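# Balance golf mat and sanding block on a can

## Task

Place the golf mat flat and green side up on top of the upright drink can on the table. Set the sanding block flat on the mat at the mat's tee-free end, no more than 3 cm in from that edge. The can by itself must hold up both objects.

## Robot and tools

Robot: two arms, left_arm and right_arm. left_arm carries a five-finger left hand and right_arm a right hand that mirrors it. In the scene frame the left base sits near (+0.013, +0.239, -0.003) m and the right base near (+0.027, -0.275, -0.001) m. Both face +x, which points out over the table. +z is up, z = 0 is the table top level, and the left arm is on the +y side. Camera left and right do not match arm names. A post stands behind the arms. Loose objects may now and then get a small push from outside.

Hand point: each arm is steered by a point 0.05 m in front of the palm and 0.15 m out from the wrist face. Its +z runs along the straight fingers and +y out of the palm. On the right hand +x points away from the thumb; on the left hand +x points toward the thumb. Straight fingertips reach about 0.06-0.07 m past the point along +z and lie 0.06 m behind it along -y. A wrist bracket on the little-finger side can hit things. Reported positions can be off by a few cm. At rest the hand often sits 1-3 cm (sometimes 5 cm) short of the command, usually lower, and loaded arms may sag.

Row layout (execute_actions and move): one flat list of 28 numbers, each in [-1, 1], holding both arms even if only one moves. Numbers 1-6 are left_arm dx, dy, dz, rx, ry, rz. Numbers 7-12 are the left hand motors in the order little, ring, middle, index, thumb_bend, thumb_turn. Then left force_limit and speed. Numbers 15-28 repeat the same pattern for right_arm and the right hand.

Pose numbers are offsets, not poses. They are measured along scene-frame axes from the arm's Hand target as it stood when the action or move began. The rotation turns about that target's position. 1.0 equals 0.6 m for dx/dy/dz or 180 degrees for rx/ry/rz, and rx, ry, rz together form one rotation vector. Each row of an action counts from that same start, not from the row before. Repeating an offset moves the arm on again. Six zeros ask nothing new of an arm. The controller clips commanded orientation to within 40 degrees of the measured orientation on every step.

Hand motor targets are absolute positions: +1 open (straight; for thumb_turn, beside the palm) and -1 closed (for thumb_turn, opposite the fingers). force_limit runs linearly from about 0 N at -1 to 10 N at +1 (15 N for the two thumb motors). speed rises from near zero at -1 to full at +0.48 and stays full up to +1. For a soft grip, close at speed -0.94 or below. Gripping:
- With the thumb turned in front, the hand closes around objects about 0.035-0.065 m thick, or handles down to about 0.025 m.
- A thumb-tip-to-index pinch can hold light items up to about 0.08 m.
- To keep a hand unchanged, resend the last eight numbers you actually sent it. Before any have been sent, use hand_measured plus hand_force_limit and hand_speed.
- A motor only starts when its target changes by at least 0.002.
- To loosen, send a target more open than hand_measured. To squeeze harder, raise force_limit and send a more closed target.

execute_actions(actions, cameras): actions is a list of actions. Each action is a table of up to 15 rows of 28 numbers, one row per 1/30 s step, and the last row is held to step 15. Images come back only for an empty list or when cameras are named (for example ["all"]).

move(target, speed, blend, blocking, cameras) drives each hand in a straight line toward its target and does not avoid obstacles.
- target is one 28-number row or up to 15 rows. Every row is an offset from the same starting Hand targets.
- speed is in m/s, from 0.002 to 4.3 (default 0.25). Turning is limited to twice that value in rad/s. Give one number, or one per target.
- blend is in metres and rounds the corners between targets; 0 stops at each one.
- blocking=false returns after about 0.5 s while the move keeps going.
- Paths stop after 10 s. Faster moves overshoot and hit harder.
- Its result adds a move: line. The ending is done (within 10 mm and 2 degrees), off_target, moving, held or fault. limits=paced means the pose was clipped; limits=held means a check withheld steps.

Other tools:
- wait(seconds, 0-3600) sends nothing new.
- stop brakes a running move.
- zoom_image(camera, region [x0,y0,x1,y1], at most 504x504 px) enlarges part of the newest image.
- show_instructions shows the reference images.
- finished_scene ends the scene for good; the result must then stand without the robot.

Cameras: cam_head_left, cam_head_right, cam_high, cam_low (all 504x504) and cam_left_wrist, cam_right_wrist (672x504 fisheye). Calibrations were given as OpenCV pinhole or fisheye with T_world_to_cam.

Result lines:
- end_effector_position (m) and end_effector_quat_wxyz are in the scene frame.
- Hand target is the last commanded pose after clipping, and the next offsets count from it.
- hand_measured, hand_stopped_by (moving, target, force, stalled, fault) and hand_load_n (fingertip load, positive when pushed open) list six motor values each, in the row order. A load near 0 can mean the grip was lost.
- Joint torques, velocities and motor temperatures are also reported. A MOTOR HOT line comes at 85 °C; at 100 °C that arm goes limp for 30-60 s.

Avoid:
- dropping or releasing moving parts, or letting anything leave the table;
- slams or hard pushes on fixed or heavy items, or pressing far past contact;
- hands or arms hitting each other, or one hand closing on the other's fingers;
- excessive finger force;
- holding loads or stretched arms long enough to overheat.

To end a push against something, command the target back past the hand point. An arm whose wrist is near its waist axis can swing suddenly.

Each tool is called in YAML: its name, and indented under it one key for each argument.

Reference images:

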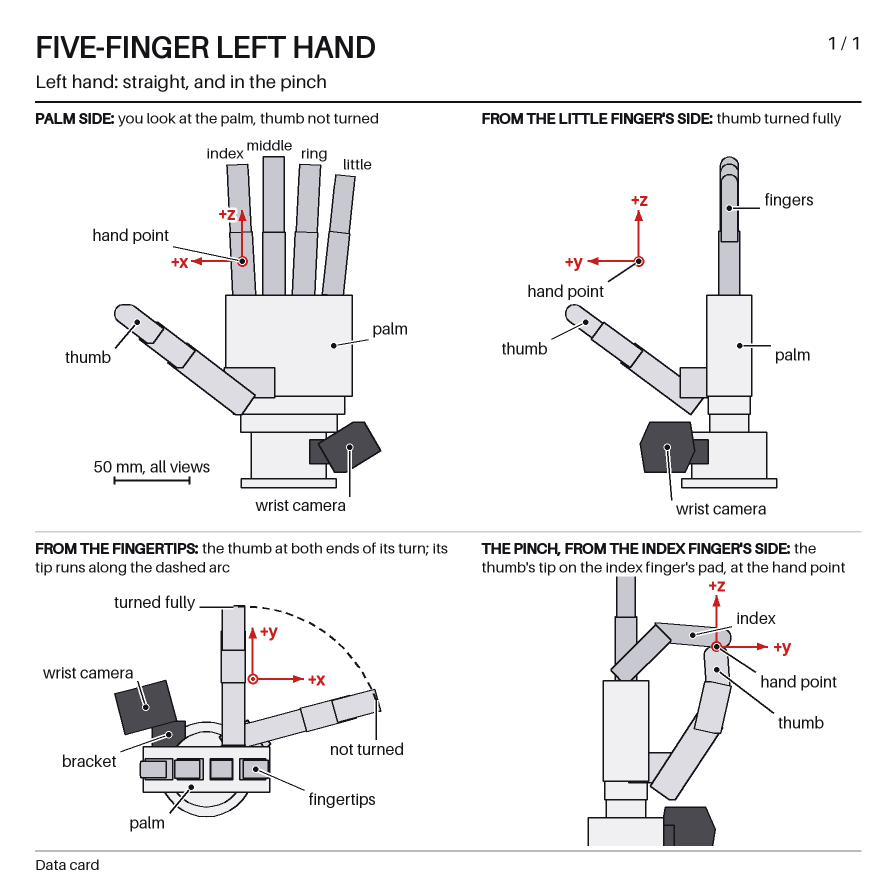

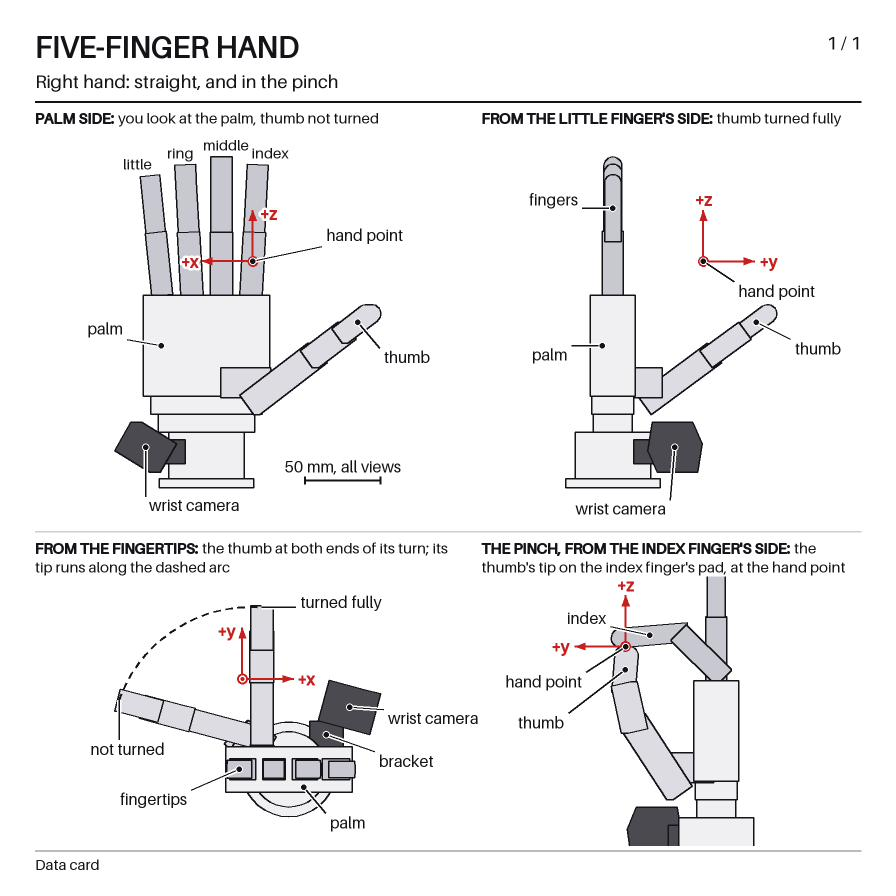

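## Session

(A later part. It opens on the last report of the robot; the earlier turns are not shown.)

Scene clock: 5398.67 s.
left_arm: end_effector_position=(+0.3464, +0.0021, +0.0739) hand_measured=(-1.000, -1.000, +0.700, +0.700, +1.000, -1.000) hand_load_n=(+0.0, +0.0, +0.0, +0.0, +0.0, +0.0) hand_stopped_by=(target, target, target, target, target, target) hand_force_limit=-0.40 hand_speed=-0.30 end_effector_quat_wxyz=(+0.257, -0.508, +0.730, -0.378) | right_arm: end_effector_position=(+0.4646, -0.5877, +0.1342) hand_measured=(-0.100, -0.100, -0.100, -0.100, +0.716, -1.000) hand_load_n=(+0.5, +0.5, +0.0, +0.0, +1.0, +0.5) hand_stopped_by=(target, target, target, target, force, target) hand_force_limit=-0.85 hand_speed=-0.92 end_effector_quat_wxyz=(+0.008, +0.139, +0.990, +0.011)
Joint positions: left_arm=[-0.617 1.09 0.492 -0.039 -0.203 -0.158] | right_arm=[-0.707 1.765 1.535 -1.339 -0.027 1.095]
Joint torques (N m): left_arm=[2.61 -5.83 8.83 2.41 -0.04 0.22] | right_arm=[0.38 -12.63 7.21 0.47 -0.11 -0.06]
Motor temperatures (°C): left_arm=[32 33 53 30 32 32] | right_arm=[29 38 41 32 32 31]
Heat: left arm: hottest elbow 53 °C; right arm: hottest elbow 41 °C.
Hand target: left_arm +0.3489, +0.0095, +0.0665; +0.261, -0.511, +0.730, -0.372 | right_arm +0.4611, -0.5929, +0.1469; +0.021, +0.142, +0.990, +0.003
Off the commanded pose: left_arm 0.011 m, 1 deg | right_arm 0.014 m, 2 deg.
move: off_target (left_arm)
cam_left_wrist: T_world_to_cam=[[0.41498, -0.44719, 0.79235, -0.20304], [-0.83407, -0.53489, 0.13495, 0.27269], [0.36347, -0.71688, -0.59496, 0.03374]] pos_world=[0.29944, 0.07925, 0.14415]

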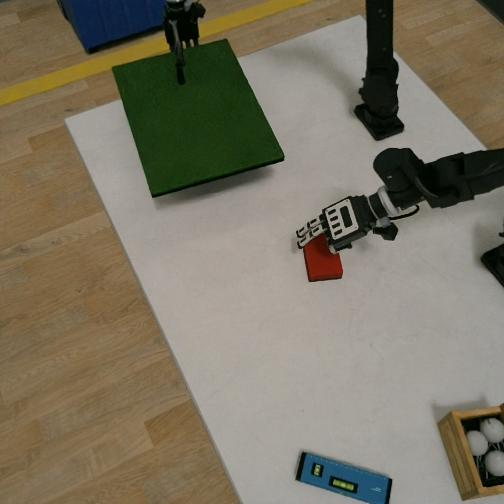

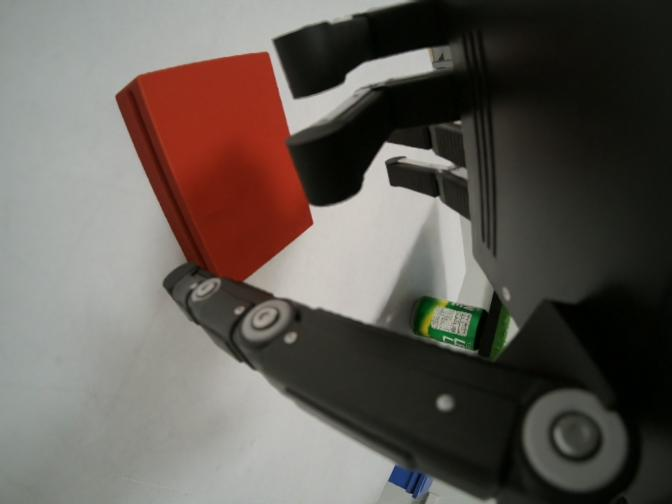

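move:
  target:
    - [0.012,0.014,-0.04,0,0,0,-1,-1,0.7,0.7,1,-1,-0.4,-0.3,0,0,0,0,0,0,-0.1,-0.1,-0.1,-0.1,0.4,-1,-0.85,-0.92]
  speed: 0.06
  cameras: ["cam_high","cam_left_wrist"]

Scene clock: 5413.63 s.
left_arm: end_effector_position=(+0.3551, +0.0104, +0.0507) hand_measured=(-1.000, -1.000, +0.700, +0.700, +1.000, -1.000) hand_load_n=(+0.0, +0.0, +0.0, +0.0, +0.0, +0.0) hand_stopped_by=(target, target, target, target, target, target) hand_force_limit=-0.40 hand_speed=-0.30 end_effector_quat_wxyz=(+0.258, -0.509, +0.729, -0.378) | right_arm: end_effector_position=(+0.4646, -0.5877, +0.1342) hand_measured=(-0.100, -0.100, -0.100, -0.100, +0.716, -1.000) hand_load_n=(+0.5, +0.0, +0.0, +0.0, +1.0, +0.5) hand_stopped_by=(target, target, target, target, force, target) hand_force_limit=-0.85 hand_speed=-0.92 end_effector_quat_wxyz=(+0.008, +0.139, +0.990, +0.011)
Joint positions: left_arm=[-0.576 1.158 0.459 0.069 -0.172 -0.135] | right_arm=[-0.707 1.765 1.535 -1.339 -0.027 1.095]
Joint torques (N m): left_arm=[2.55 -6.12 8.2 2.4 -0.03 0.2] | right_arm=[0.97 -13.33 7.46 0.65 -0.11 -0.08]
Heat: left arm: hottest elbow 51 °C; right arm: hottest elbow 41 °C.
Hand target: left_arm +0.3562, +0.0180, +0.0425; +0.261, -0.511, +0.730, -0.372 | right_arm +0.4611, -0.5929, +0.1469; +0.021, +0.142, +0.990, +0.003
Off the commanded pose: left_arm 0.011 m, 1 deg | right_arm 0.014 m, 2 deg.
move: off_target (left_arm)
cam_left_wrist: T_world_to_cam=[[0.41415, -0.44579, 0.79356, -0.18433], [-0.83357, -0.53593, 0.13397, 0.2873], [0.36557, -0.71697, -0.59355, 0.02183]] pos_world=[0.30784, 0.08745, 0.12075]

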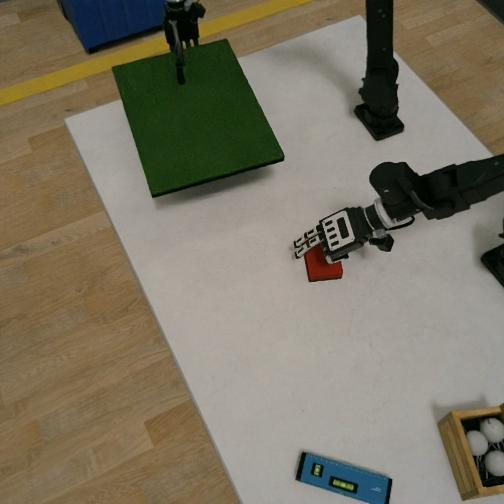

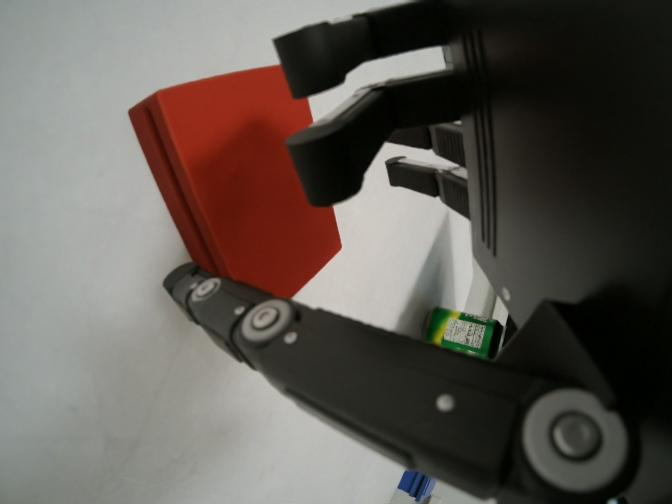

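move:
  target:
    - [0.0,0.003,-0.044,0,0,0,-1,-1,0.7,0.7,1,-1,-0.4,-0.3,0,0,0,0,0,0,-0.1,-0.1,-0.1,-0.1,0.4,-1,-0.85,-0.92]
  speed: 0.05
  cameras: ["cam_high","cam_left_wrist"]

Scene clock: 5422.27 s.
left_arm: end_effector_position=(+0.3557, +0.0113, +0.0244) hand_measured=(-1.000, -1.000, +0.700, +0.700, +1.000, -1.000) hand_load_n=(+0.0, +0.0, +0.0, +0.0, +0.0, +0.0) hand_stopped_by=(target, target, target, target, target, target) hand_force_limit=-0.40 hand_speed=-0.30 end_effector_quat_wxyz=(+0.258, -0.508, +0.729, -0.379) | right_arm: end_effector_position=(+0.4646, -0.5877, +0.1342) hand_measured=(-0.100, -0.100, -0.100, -0.100, +0.716, -1.000) hand_load_n=(+0.5, +0.5, +0.0, +0.0, +1.0, +0.5) hand_stopped_by=(target, target, target, target, force, target) hand_force_limit=-0.85 hand_speed=-0.92 end_effector_quat_wxyz=(+0.008, +0.139, +0.990, +0.011)
Joint positions: left_arm=[-0.572 1.239 0.422 0.188 -0.168 -0.131] | right_arm=[-0.707 1.765 1.535 -1.339 -0.027 1.095]
Joint torques (N m): left_arm=[2.67 -6.53 7.47 2.43 -0.03 0.21] | right_arm=[0.91 -13.45 7.28 0.53 -0.1 -0.05]
Heat: left arm: hottest elbow 50 °C; right arm: hottest elbow 41 °C.
Hand target: left_arm +0.3562, +0.0198, +0.0161; +0.261, -0.511, +0.730, -0.372 | right_arm +0.4611, -0.5929, +0.1469; +0.021, +0.142, +0.990, +0.003
Off the commanded pose: left_arm 0.012 m, 1 deg | right_arm 0.014 m, 2 deg.
move: off_target (left_arm)
cam_left_wrist: T_world_to_cam=[[0.41271, -0.44586, 0.79428, -0.16276], [-0.83433, -0.53492, 0.13325, 0.29214], [0.36546, -0.71768, -0.59276, 0.00675]] pos_world=[0.30844, 0.08855, 0.09435]

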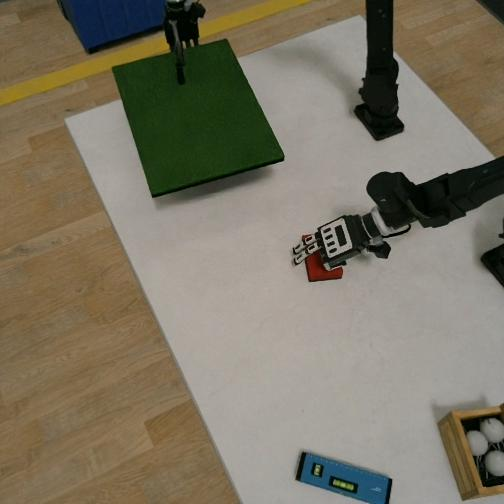

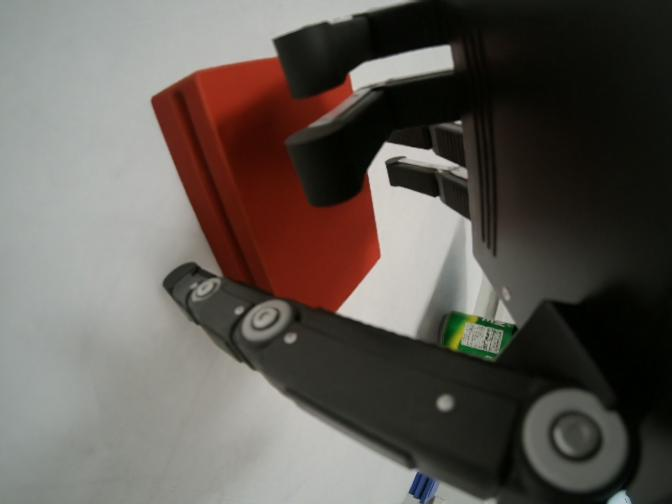

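execute_actions:
  actions: []
  cameras: ["cam_low"]

zoom_image:
  camera: "cam_low"
  region: [110, 190, 240, 280]

Scene clock: 5457.77 s.
left_arm: end_effector_position=(+0.3557, +0.0113, +0.0244) hand_measured=(-1.000, -1.000, +0.700, +0.700, +1.000, -1.000) hand_load_n=(+0.0, +0.0, +0.0, +0.0, +0.0, +0.0) hand_stopped_by=(target, target, target, target, target, target) hand_force_limit=-0.40 hand_speed=-0.30 end_effector_quat_wxyz=(+0.258, -0.508, +0.729, -0.379) | right_arm: end_effector_position=(+0.4646, -0.5877, +0.1342) hand_measured=(-0.100, -0.100, -0.100, -0.100, +0.716, -1.000) hand_load_n=(+0.5, +0.0, +0.0, +0.0, +1.0, +0.5) hand_stopped_by=(target, target, target, target, force, target) hand_force_limit=-0.85 hand_speed=-0.92 end_effector_quat_wxyz=(+0.008, +0.139, +0.990, +0.011)
Joint positions: left_arm=[-0.572 1.239 0.422 0.188 -0.168 -0.131] | right_arm=[-0.707 1.765 1.535 -1.339 -0.027 1.095]
Joint velocities: within noise
Joint torques (N m): left_arm=[2.67 -6.59 7.5 2.41 -0.03 0.21] | right_arm=[0.97 -13.39 7.36 0.65 -0.06 -0.04]
Motor temperatures (°C): left_arm=[32 32 46 31 32 32] | right_arm=[29 38 41 32 32 31]
Heat: left arm: hottest elbow 46 °C; right arm: hottest elbow 41 °C.
Hand target: left_arm +0.3562, +0.0198, +0.0161; +0.261, -0.511, +0.730, -0.372 | right_arm +0.4611, -0.5929, +0.1469; +0.021, +0.142, +0.990, +0.003
Off the commanded pose: left_arm 0.012 m, 1 deg | right_arm 0.014 m, 2 deg.
Images, in order (width x height): cam_low 504x504.

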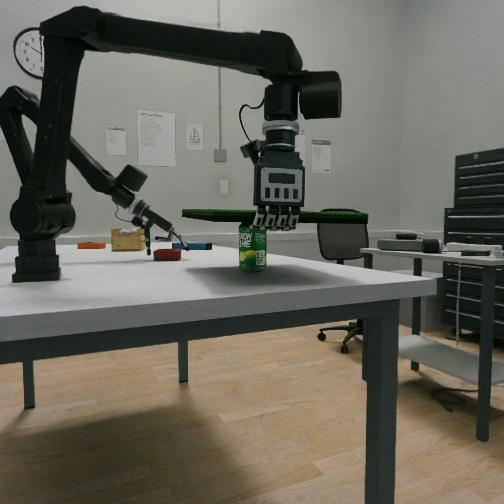

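Scaled by 3.877.

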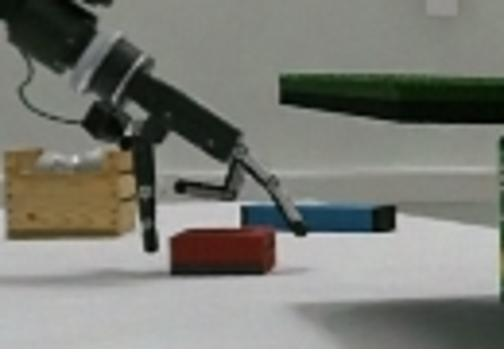

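move:
  target:
    - [0.0,0,-0.019,0,0,0,-1,-1,0.7,0.7,1,-1,-0.4,-0.3,0,0,0,0,0,0,-0.1,-0.1,-0.1,-0.1,0.4,-1,-0.85,-0.92]
  speed: 0.04
  cameras: ["cam_low","cam_left_wrist"]

zoom_image:
  camera: "cam_low"
  region: [110, 190, 240, 280]

Scene clock: 5474.77 s.
left_arm: end_effector_position=(+0.3557, +0.0113, +0.0127) hand_measured=(-1.000, -1.000, +0.700, +0.700, +1.000, -1.000) hand_load_n=(+0.0, +0.0, +0.0, +0.0, +0.0, +0.0) hand_stopped_by=(target, target, target, target, target, target) hand_force_limit=-0.40 hand_speed=-0.30 end_effector_quat_wxyz=(+0.258, -0.508, +0.729, -0.379) | right_arm: end_effector_position=(+0.4646, -0.5877, +0.1342) hand_measured=(-0.100, -0.100, -0.100, -0.100, +0.716, -1.000) hand_load_n=(+0.5, +0.5, +0.0, +0.5, +1.0, +0.5) hand_stopped_by=(target, target, target, target, force, target) hand_force_limit=-0.85 hand_speed=-0.92 end_effector_quat_wxyz=(+0.008, +0.139, +0.990, +0.011)
Joint positions: left_arm=[-0.572 1.28 0.409 0.242 -0.168 -0.131] | right_arm=[-0.707 1.765 1.535 -1.339 -0.027 1.095]
Joint torques (N m): left_arm=[2.67 -6.77 7.2 2.33 -0.03 0.21] | right_arm=[0.09 -13.51 7.2 0.57 -0.14 -0.04]
Heat: left arm: hottest elbow 45 °C; right arm: hottest elbow 41 °C.
Hand target: left_arm +0.3562, +0.0198, +0.0047; +0.261, -0.511, +0.730, -0.372 | right_arm +0.4611, -0.5929, +0.1469; +0.021, +0.142, +0.990, +0.003
Off the commanded pose: left_arm 0.012 m, 1 deg | right_arm 0.014 m, 2 deg.
move: off_target (left_arm)
cam_left_wrist: T_world_to_cam=[[0.41295, -0.44606, 0.79404, -0.15354], [-0.8343, -0.53492, 0.13339, 0.29362], [0.36525, -0.71756, -0.59304, -0.00018]] pos_world=[0.30844, 0.08845, 0.08265]

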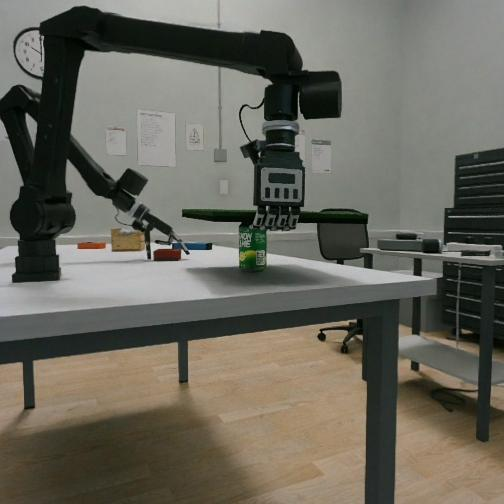

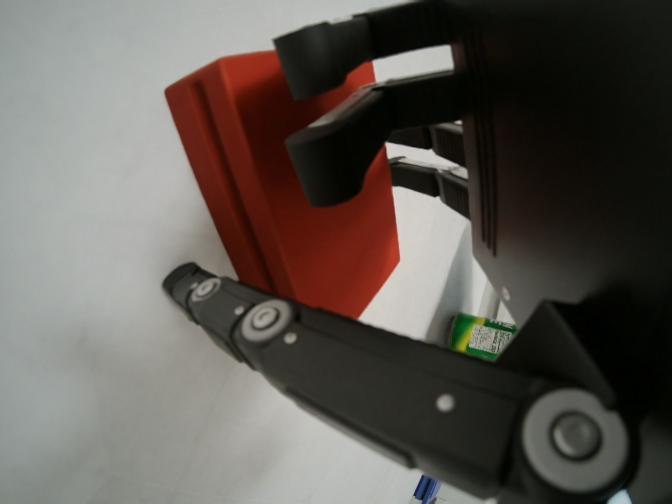

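Scaled by 3.877.

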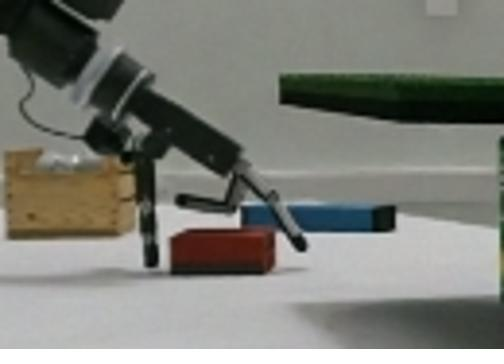

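move:
  target:
    - [0,0,0,0,0,0,-1,-1,0.15,0.15,0.45,-1,0.3,-0.88,0,0,0,0,0,0,-0.1,-0.1,-0.1,-0.1,0.4,-1,-0.85,-0.92]
  cameras: ["cam_high","cam_low","cam_left_wrist"]

zoom_image:
  camera: "cam_low"
  region: [110, 190, 240, 280]

Scene clock: 5492.73 s.
left_arm: end_effector_position=(+0.3590, +0.0116, +0.0151) hand_measured=(-1.000, -1.000, +0.324, +0.290, +0.800, -1.000) hand_load_n=(+0.0, +0.0, +3.5, +7.0, +10.5, +1.0) hand_stopped_by=(target, target, force, force, force, target) hand_force_limit=0.30 hand_speed=-0.88 end_effector_quat_wxyz=(+0.261, -0.509, +0.725, -0.383) | right_arm: end_effector_position=(+0.4646, -0.5877, +0.1342) hand_measured=(-0.100, -0.100, -0.100, -0.100, +0.716, -1.000) hand_load_n=(+0.5, +0.5, +0.0, +0.0, +1.0, +0.5) hand_stopped_by=(target, target, target, target, force, target) hand_force_limit=-0.85 hand_speed=-0.92 end_effector_quat_wxyz=(+0.008, +0.139, +0.990, +0.011)
Joint positions: left_arm=[-0.567 1.28 0.409 0.255 -0.168 -0.131] | right_arm=[-0.707 1.765 1.535 -1.339 -0.027 1.095]
Joint torques (N m): left_arm=[2.2 -6.77 7.2 1.83 -0.02 0.2] | right_arm=[0.73 -13.74 7.13 0.51 -0.13 -0.03]
Heat: left arm: hottest elbow 45 °C; right arm: hottest elbow 41 °C.
Hand target: left_arm +0.3562, +0.0198, +0.0047; +0.261, -0.511, +0.730, -0.372 | right_arm +0.4611, -0.5929, +0.1469; +0.021, +0.142, +0.990, +0.003
Off the commanded pose: left_arm 0.014 m, 1 deg | right_arm 0.014 m, 2 deg.
move: done
cam_left_wrist: T_world_to_cam=[[0.40622, -0.43876, 0.80155, -0.1545], [-0.83319, -0.53804, 0.12773, 0.29601], [0.37522, -0.71972, -0.58413, -0.00338]] pos_world=[0.31066, 0.08904, 0.08406]

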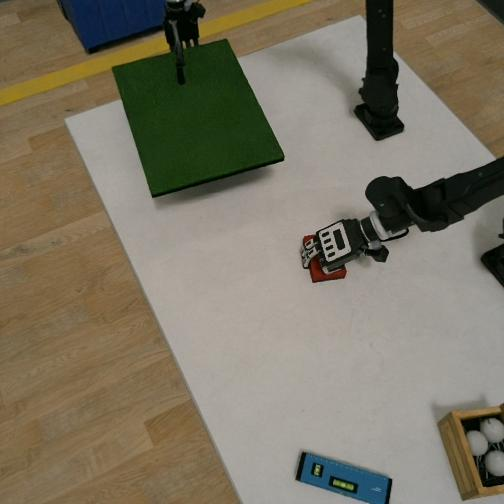

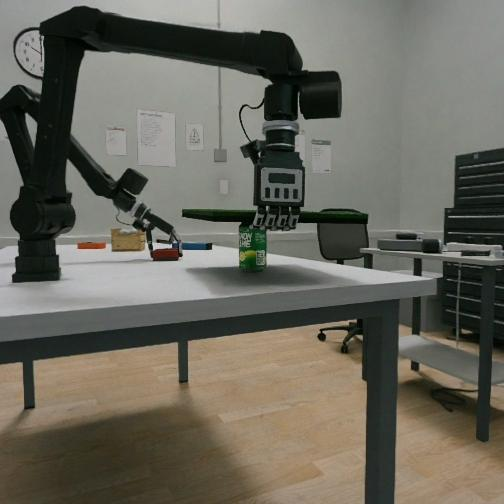

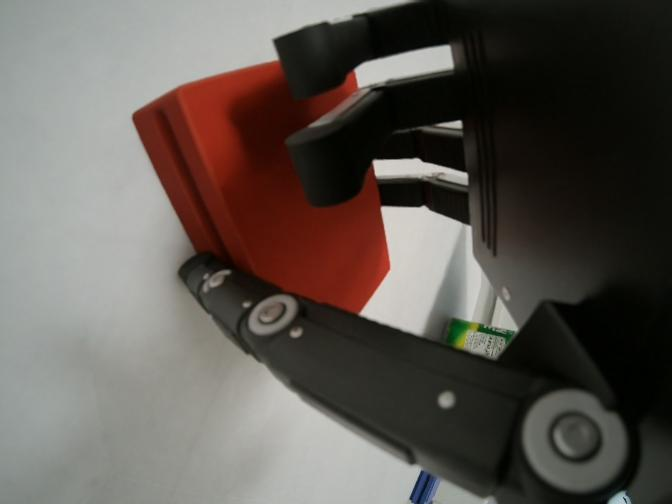

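Scaled by 3.877.

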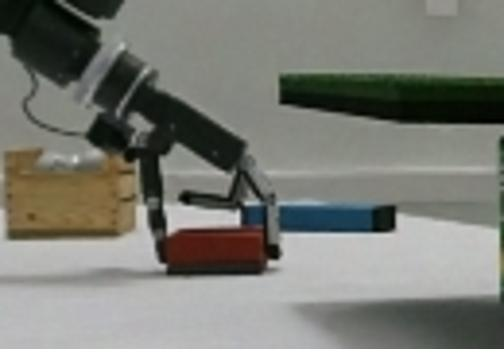

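move:
  target:
    - [0.015,0,0.065,-0.0171,-0.047,0,-1,-1,0.15,0.15,0.45,-1,0.3,-0.88,0,0,0,0,0,0,-0.1,-0.1,-0.1,-0.1,0.4,-1,-0.85,-0.92]
    - [0.02,0,0.15,-0.012,-0.033,0,-1,-1,0.15,0.15,0.45,-1,0.3,-0.88,0,0,0,0,0,0,-0.1,-0.1,-0.1,-0.1,0.4,-1,-0.85,-0.92]
  speed: 0.1
  blend: [0.01, 0]
  cameras: ["cam_high","cam_low","cam_left_wrist"]

zoom_image:
  camera: "cam_low"
  region: [90, 160, 240, 280]

Scene clock: 5513.73 s.
left_arm: end_effector_position=(+0.3402, +0.0288, +0.0582) hand_measured=(-1.000, -1.000, +0.324, +0.290, +0.800, -1.000) hand_load_n=(+0.0, +0.0, +2.5, +5.5, +11.0, +0.0) hand_stopped_by=(target, target, force, force, force, target) hand_force_limit=0.30 hand_speed=-0.88 end_effector_quat_wxyz=(+0.272, -0.499, +0.728, -0.384) | right_arm: end_effector_position=(+0.4646, -0.5877, +0.1342) hand_measured=(-0.100, -0.100, -0.100, -0.100, +0.716, -1.000) hand_load_n=(+0.5, +0.5, +0.0, +0.0, +1.5, +0.5) hand_stopped_by=(target, target, target, target, force, target) hand_force_limit=-0.85 hand_speed=-0.92 end_effector_quat_wxyz=(+0.008, +0.139, +0.990, +0.011)
Joint positions: left_arm=[-0.562 1.052 0.402 0.049 -0.171 -0.101] | right_arm=[-0.707 1.765 1.535 -1.339 -0.027 1.095]
Joint torques (N m): left_arm=[2.61 -7.24 14.37 1.65 -0.05 0.15] | right_arm=[0.79 -13.8 7.31 0.62 -0.11 -0.08]
Heat: left arm: hottest elbow 44 °C; right arm: hottest elbow 41 °C.
Hand target: left_arm +0.3682, +0.0197, +0.0947; +0.288, -0.496, +0.708, -0.411 | right_arm +0.4611, -0.5929, +0.1469; +0.021, +0.142, +0.990, +0.003
Off the commanded pose: left_arm 0.047 m, 4 deg | right_arm 0.014 m, 2 deg.
move: off_target (left_arm)
cam_left_wrist: T_world_to_cam=[[0.38462, -0.4561, 0.80252, -0.16609], [-0.84043, -0.5326, 0.10009, 0.28795], [0.38177, -0.71296, -0.58817, 0.03906]] pos_world=[0.29097, 0.10546, 0.12744]

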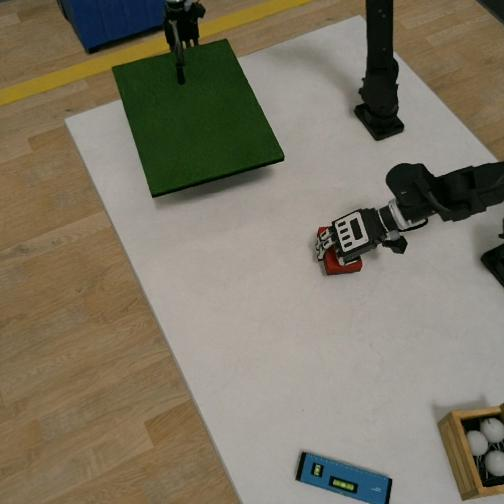

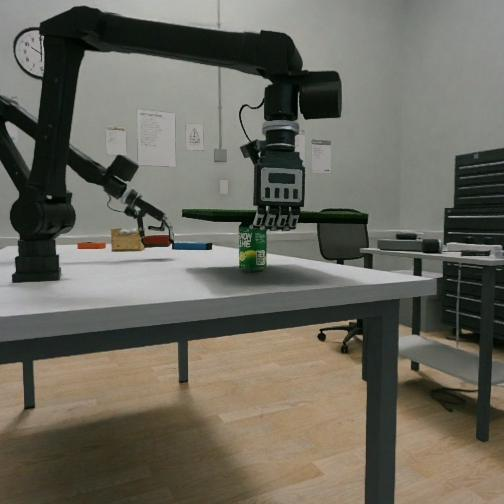

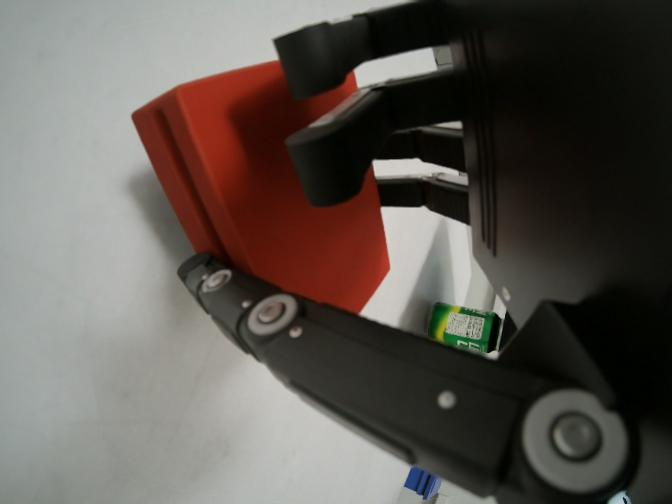

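Scaled by 3.360.

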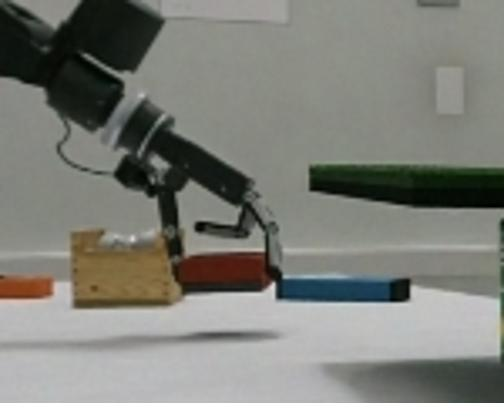

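move:
  target:
    - [0.0,0.02,0.3,0.0045,0.0169,0.0277,-1,-1,0.15,0.15,0.45,-1,0.3,-0.88,0,0,0,0,0,0,-0.1,-0.1,-0.1,-0.1,0.4,-1,-0.85,-0.92]
    - [0.06,-0.1,0.3,0.009,0.0338,0.0553,-1,-1,0.15,0.15,0.45,-1,0.3,-0.88,0,0,0,0,0,0,-0.1,-0.1,-0.1,-0.1,0.4,-1,-0.85,-0.92]
  speed: 0.1
  blend: [0.03, 0]
  cameras: ["cam_high","cam_low","cam_left_wrist","cam_head_left","cam_head_right"]

Scene clock: 5587.13 s.
left_arm: end_effector_position=(+0.3914, -0.0213, +0.2336) hand_measured=(-1.000, -1.000, +0.324, +0.290, +0.800, -1.000) hand_load_n=(+0.0, +0.0, +3.0, +6.0, +11.0, +0.5) hand_stopped_by=(target, target, force, force, force, target) hand_force_limit=0.30 hand_speed=-0.88 end_effector_quat_wxyz=(+0.288, -0.575, +0.699, -0.314) | right_arm: end_effector_position=(+0.4646, -0.5877, +0.1342) hand_measured=(-0.100, -0.100, -0.100, -0.100, +0.716, -1.000) hand_load_n=(+0.5, +0.5, +0.0, +0.0, +1.0, +0.5) hand_stopped_by=(target, target, target, target, force, target) hand_force_limit=-0.85 hand_speed=-0.92 end_effector_quat_wxyz=(+0.008, +0.139, +0.990, +0.011)
Joint positions: left_arm=[-0.672 1.115 1.007 -0.656 -0.401 -0.303] | right_arm=[-0.707 1.765 1.535 -1.339 -0.027 1.095]
Joint torques (N m): left_arm=[0.03 -8.7 16.92 1.35 -0.37 -0.03] | right_arm=[-0.44 -13.57 7.15 0.42 -0.08 -0.04]
Motor temperatures (°C): left_arm=[32 32 52 31 32 32] | right_arm=[29 38 41 32 32 31]
Heat: left arm: hottest elbow 52 °C; right arm: hottest elbow 41 °C.
Hand target: left_arm +0.4042, -0.0403, +0.2747; +0.292, -0.573, +0.683, -0.348 | right_arm +0.4611, -0.5929, +0.1469; +0.021, +0.142, +0.990, +0.003
Off the commanded pose: left_arm 0.047 m, 4 deg | right_arm 0.014 m, 2 deg.
move: off_target (left_arm)
cam_left_wrist: T_world_to_cam=[[0.53608, -0.41069, 0.73754, -0.39255], [-0.71306, -0.68794, 0.13522, 0.22542], [0.45185, -0.5984, -0.66163, 0.07914]] pos_world=[0.33542, 0.04121, 0.3114]
Images, in order (width x height): cam_head_left 504x504, cam_head_right 504x504, cam_high 504x504, cam_low 504x504, cam_left_wrist 672x504.

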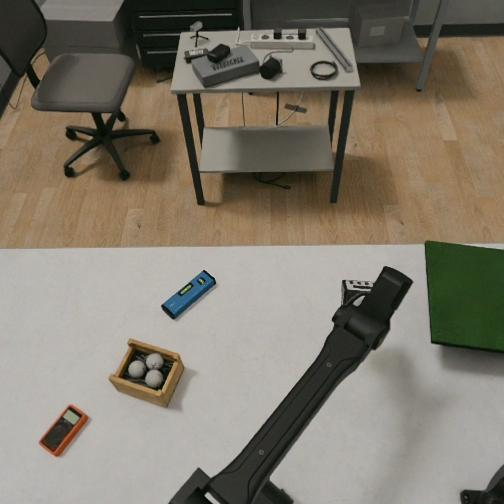

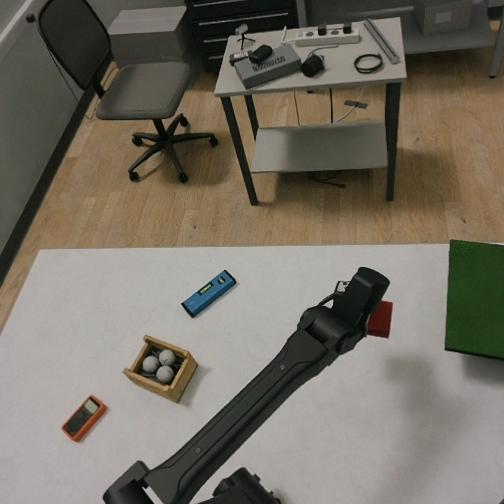

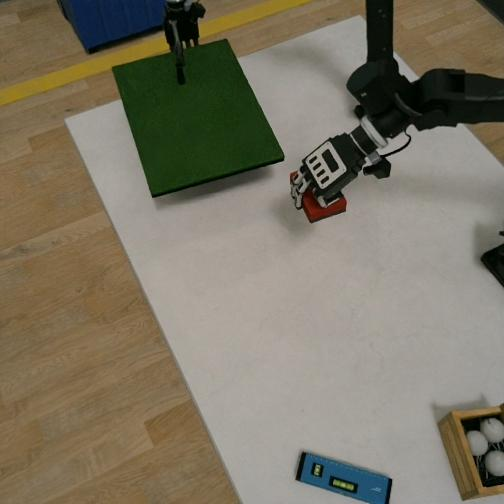

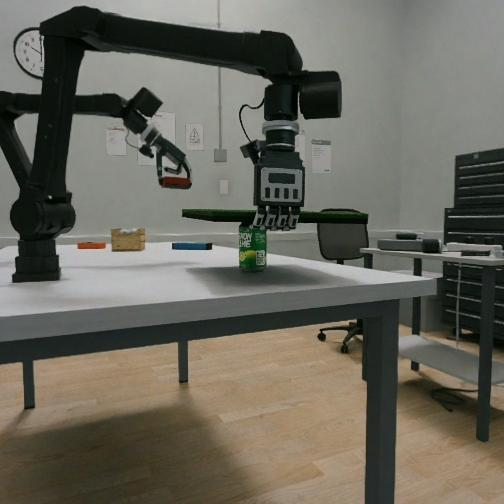

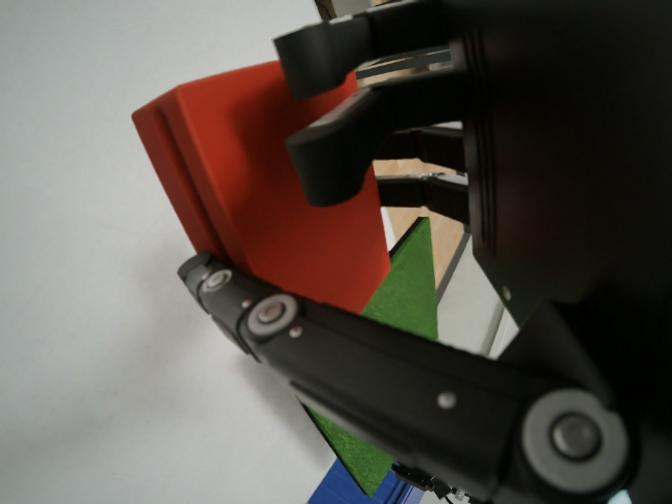

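zoom_image:
  camera: "cam_high"
  region: [270, 140, 370, 240]

zoom_image:
  camera: "cam_low"
  region: [110, 100, 230, 220]

zoom_image:
  camera: "cam_head_right"
  region: [324, 220, 504, 370]

zoom_image:
  camera: "cam_head_left"
  region: [324, 220, 504, 370]

Scaled by 5.040.

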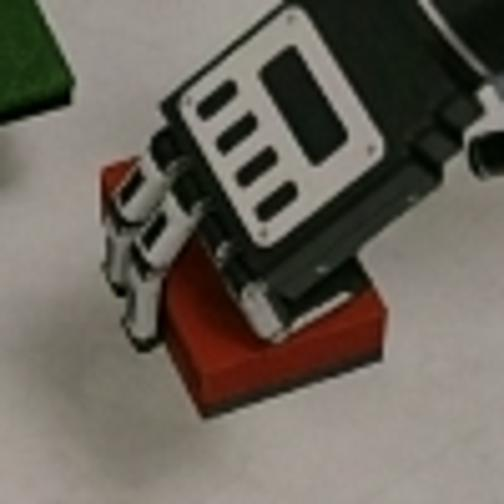

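Scaled by 4.200.

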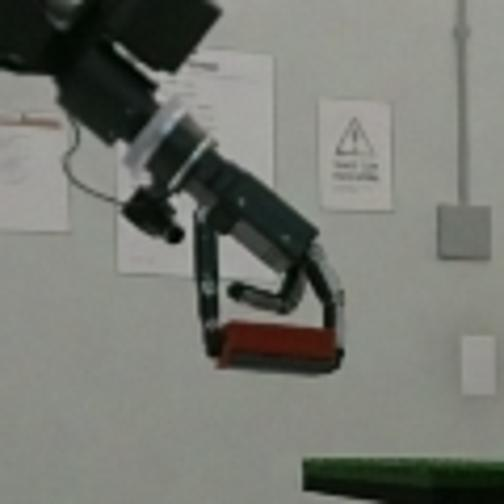

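Scaled by 2.800.

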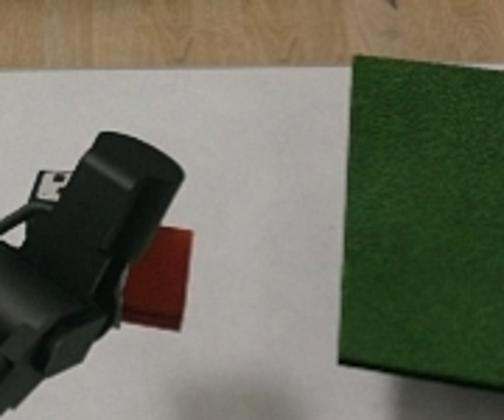

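Scaled by 2.800.

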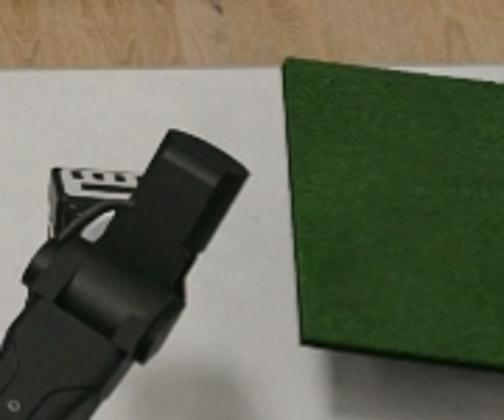

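move:
  target:
    - [0.1425,-0.3895,0.0,0,0,-0.0133,-1,-1,0.15,0.15,0.45,-1,0.3,-0.88,0,0,0,0,0,0,-0.1,-0.1,-0.1,-0.1,0.4,-1,-0.85,-0.92]
  speed: 0.1
  cameras: ["cam_high","cam_low","cam_left_wrist","cam_head_left","cam_head_right"]

zoom_image:
  camera: "cam_high"
  region: [100, 20, 320, 200]

zoom_image:
  camera: "cam_low"
  region: [160, 110, 300, 230]

zoom_image:
  camera: "cam_head_right"
  region: [384, 220, 504, 370]

Scene clock: 5664.47 s.
left_arm: end_effector_position=(+0.4825, -0.2505, +0.2362) hand_measured=(-1.000, -1.000, +0.324, +0.290, +0.800, -1.000) hand_load_n=(+0.0, +0.0, +3.0, +5.5, +11.0, +0.5) hand_stopped_by=(target, target, force, force, force, target) hand_force_limit=0.30 hand_speed=-0.88 end_effector_quat_wxyz=(+0.287, -0.557, +0.711, -0.320) | right_arm: end_effector_position=(+0.4646, -0.5877, +0.1342) hand_measured=(-0.100, -0.100, -0.100, -0.100, +0.716, -1.000) hand_load_n=(+0.5, +0.5, +0.0, +0.0, +1.0, +0.5) hand_stopped_by=(target, target, target, target, force, target) hand_force_limit=-0.85 hand_speed=-0.92 end_effector_quat_wxyz=(+0.008, +0.139, +0.990, +0.011)
Joint positions: left_arm=[-0.883 1.713 1.63 -0.735 -0.528 -0.428] | right_arm=[-0.707 1.765 1.535 -1.339 -0.027 1.095]
Joint torques (N m): left_arm=[0.09 -18.26 17.02 1.31 -0.48 -0.02] | right_arm=[1.14 -13.1 7.21 0.47 -0.08 -0.1]
Motor temperatures (°C): left_arm=[32 32 55 31 32 32] | right_arm=[29 38 40 32 32 31]
Heat: left arm: hottest elbow 55 °C; right arm: hottest elbow 40 °C.
Hand target: left_arm +0.4898, -0.2740, +0.2747; +0.285, -0.558, +0.694, -0.354 | right_arm +0.4611, -0.5929, +0.1469; +0.021, +0.142, +0.990, +0.003
Off the commanded pose: left_arm 0.046 m, 4 deg | right_arm 0.014 m, 2 deg.
move: off_target (left_arm)
cam_left_wrist: T_world_to_cam=[[0.51111, -0.43786, 0.73963, -0.5327], [-0.74304, -0.65763, 0.12415, 0.15699], [0.43204, -0.61303, -0.66146, -0.09163]] pos_world=[0.4285, -0.18618, 0.3139]
Images, in order (width x height): cam_head_left 504x504, cam_head_right 504x504, cam_high 504x504, cam_low 504x504, cam_left_wrist 672x504.

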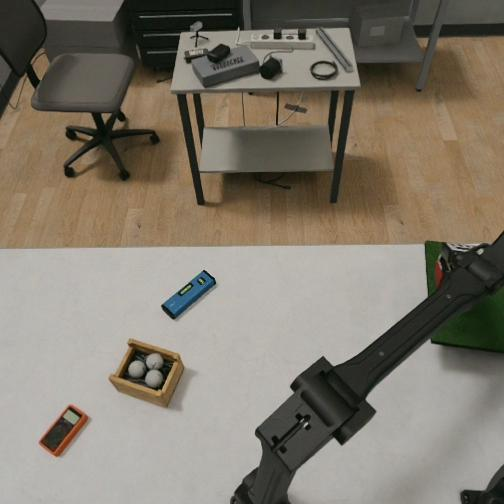

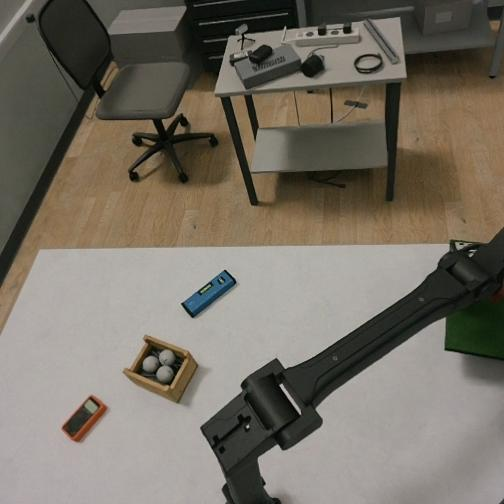

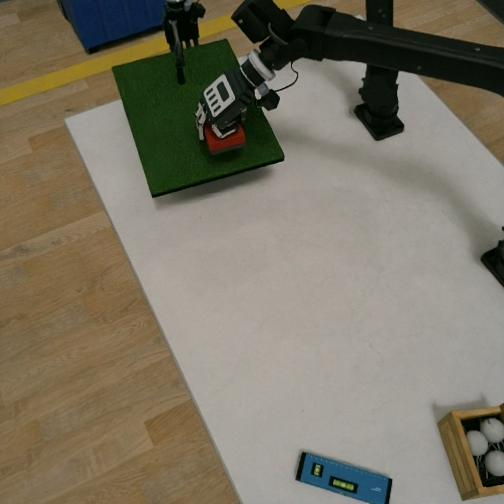

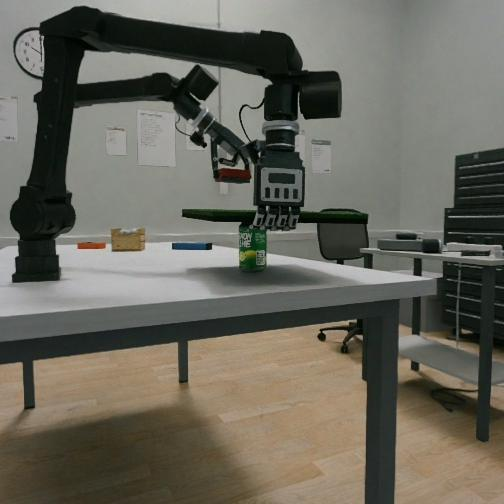

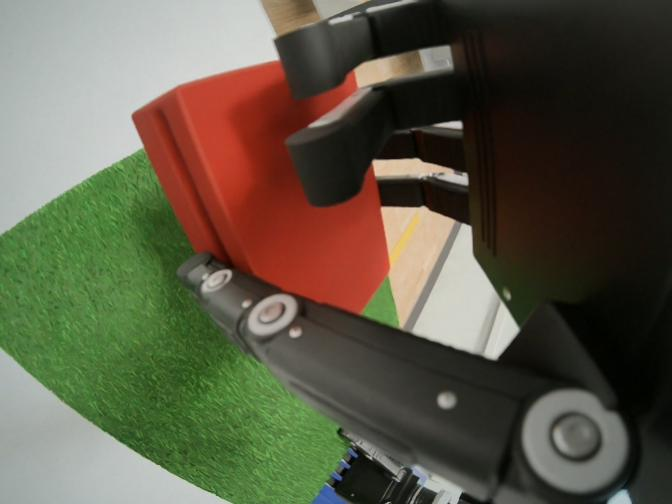

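Scaled by 2.291.

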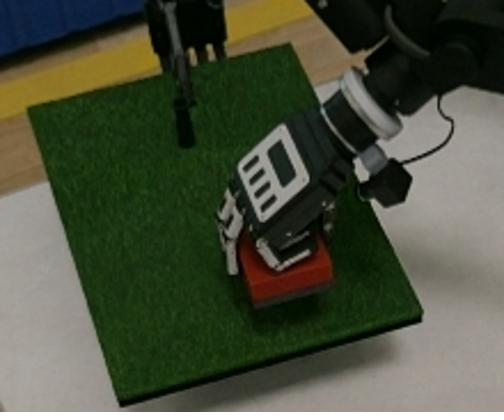

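Scaled by 3.600.

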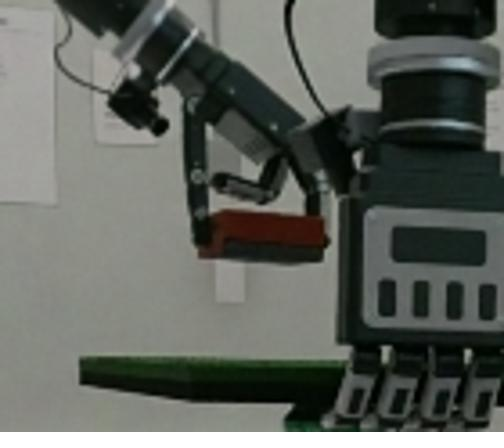

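Scaled by 3.360.

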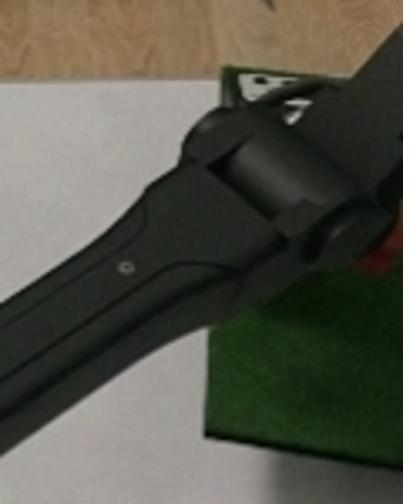

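zoom_image:
  camera: "cam_high"
  region: [180, 90, 280, 190]

Scaled by 5.040.

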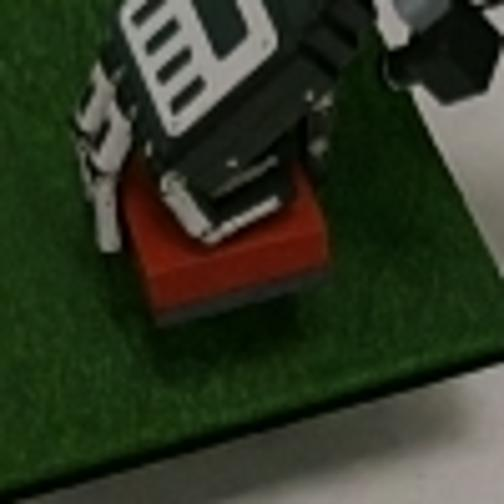

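move:
  target:
    - [-0.008,-0.01,-0.1,0,0,0,-1,-1,0.15,0.15,0.45,-1,0.3,-0.88,0,0,0,0,0,0,-0.1,-0.1,-0.1,-0.1,0.4,-1,-0.85,-0.92]
  speed: 0.05
  cameras: ["cam_high","cam_low"]

zoom_image:
  camera: "cam_high"
  region: [180, 90, 280, 190]

zoom_image:
  camera: "cam_low"
  region: [160, 110, 300, 230]

Scene clock: 5700.33 s.
left_arm: end_effector_position=(+0.4887, -0.2664, +0.2117) hand_measured=(-1.000, -1.000, +0.324, +0.290, +0.800, -1.000) hand_load_n=(+0.0, +0.0, +2.5, +5.5, +11.0, +0.0) hand_stopped_by=(target, target, force, force, force, target) hand_force_limit=0.30 hand_speed=-0.88 end_effector_quat_wxyz=(+0.288, -0.559, +0.700, -0.339) | right_arm: end_effector_position=(+0.4646, -0.5877, +0.1342) hand_measured=(-0.100, -0.100, -0.100, -0.100, +0.716, -1.000) hand_load_n=(+0.5, +0.5, +0.0, +0.0, +1.0, +0.5) hand_stopped_by=(target, target, target, target, force, target) hand_force_limit=-0.85 hand_speed=-0.92 end_effector_quat_wxyz=(+0.008, +0.139, +0.990, +0.011)
Joint positions: left_arm=[-0.893 1.741 1.585 -0.623 -0.538 -0.438] | right_arm=[-0.707 1.765 1.535 -1.339 -0.027 1.095]
Joint torques (N m): left_arm=[-0.15 -18.67 10.96 2.55 -0.46 -0.03] | right_arm=[0.5 -13.68 7.09 0.65 -0.09 -0.04]
Motor temperatures (°C): left_arm=[32 33 56 31 32 32] | right_arm=[29 38 40 32 32 31]
Heat: left arm: hottest elbow 56 °C; right arm: hottest elbow 40 °C.
Hand target: left_arm +0.4849, -0.2800, +0.2148; +0.285, -0.558, +0.694, -0.354 | right_arm +0.4611, -0.5929, +0.1469; +0.021, +0.142, +0.990, +0.003
Off the commanded pose: left_arm 0.014 m, 2 deg | right_arm 0.014 m, 2 deg.
move: off_target (left_arm)

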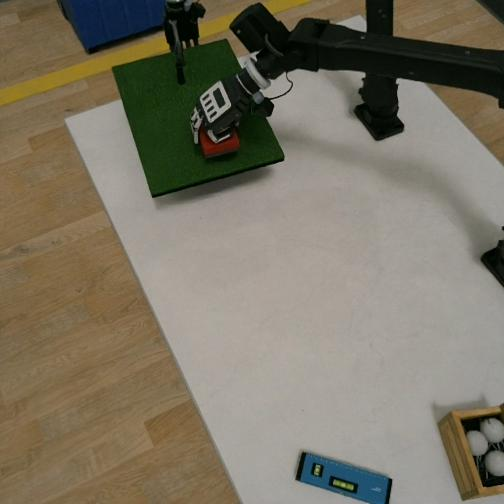

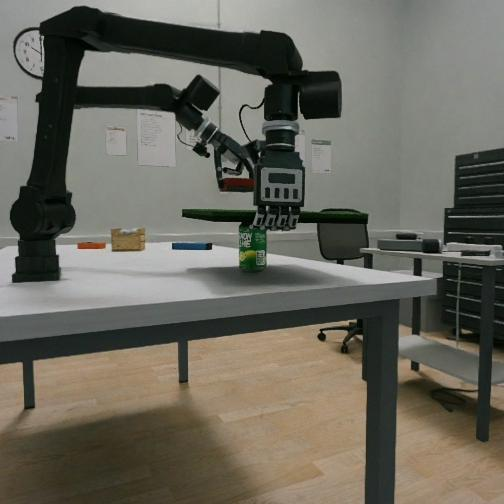

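Scaled by 5.040.

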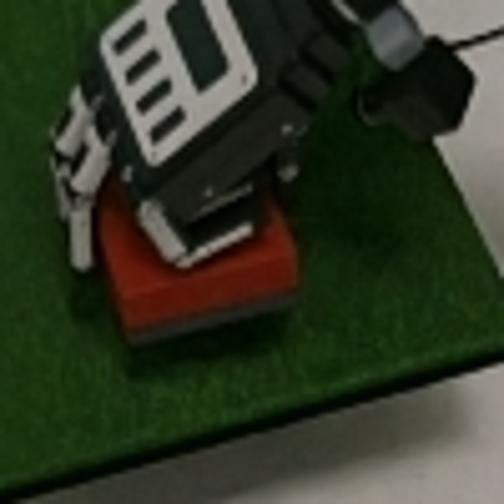

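Scaled by 3.600.

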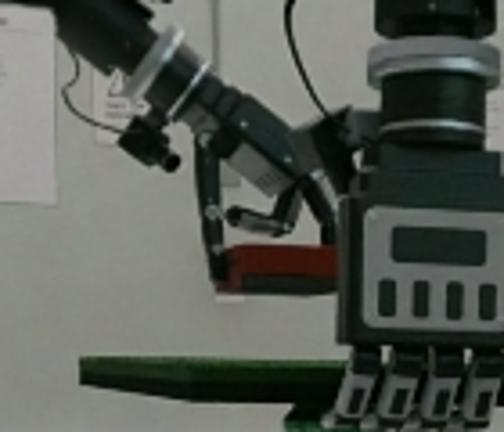

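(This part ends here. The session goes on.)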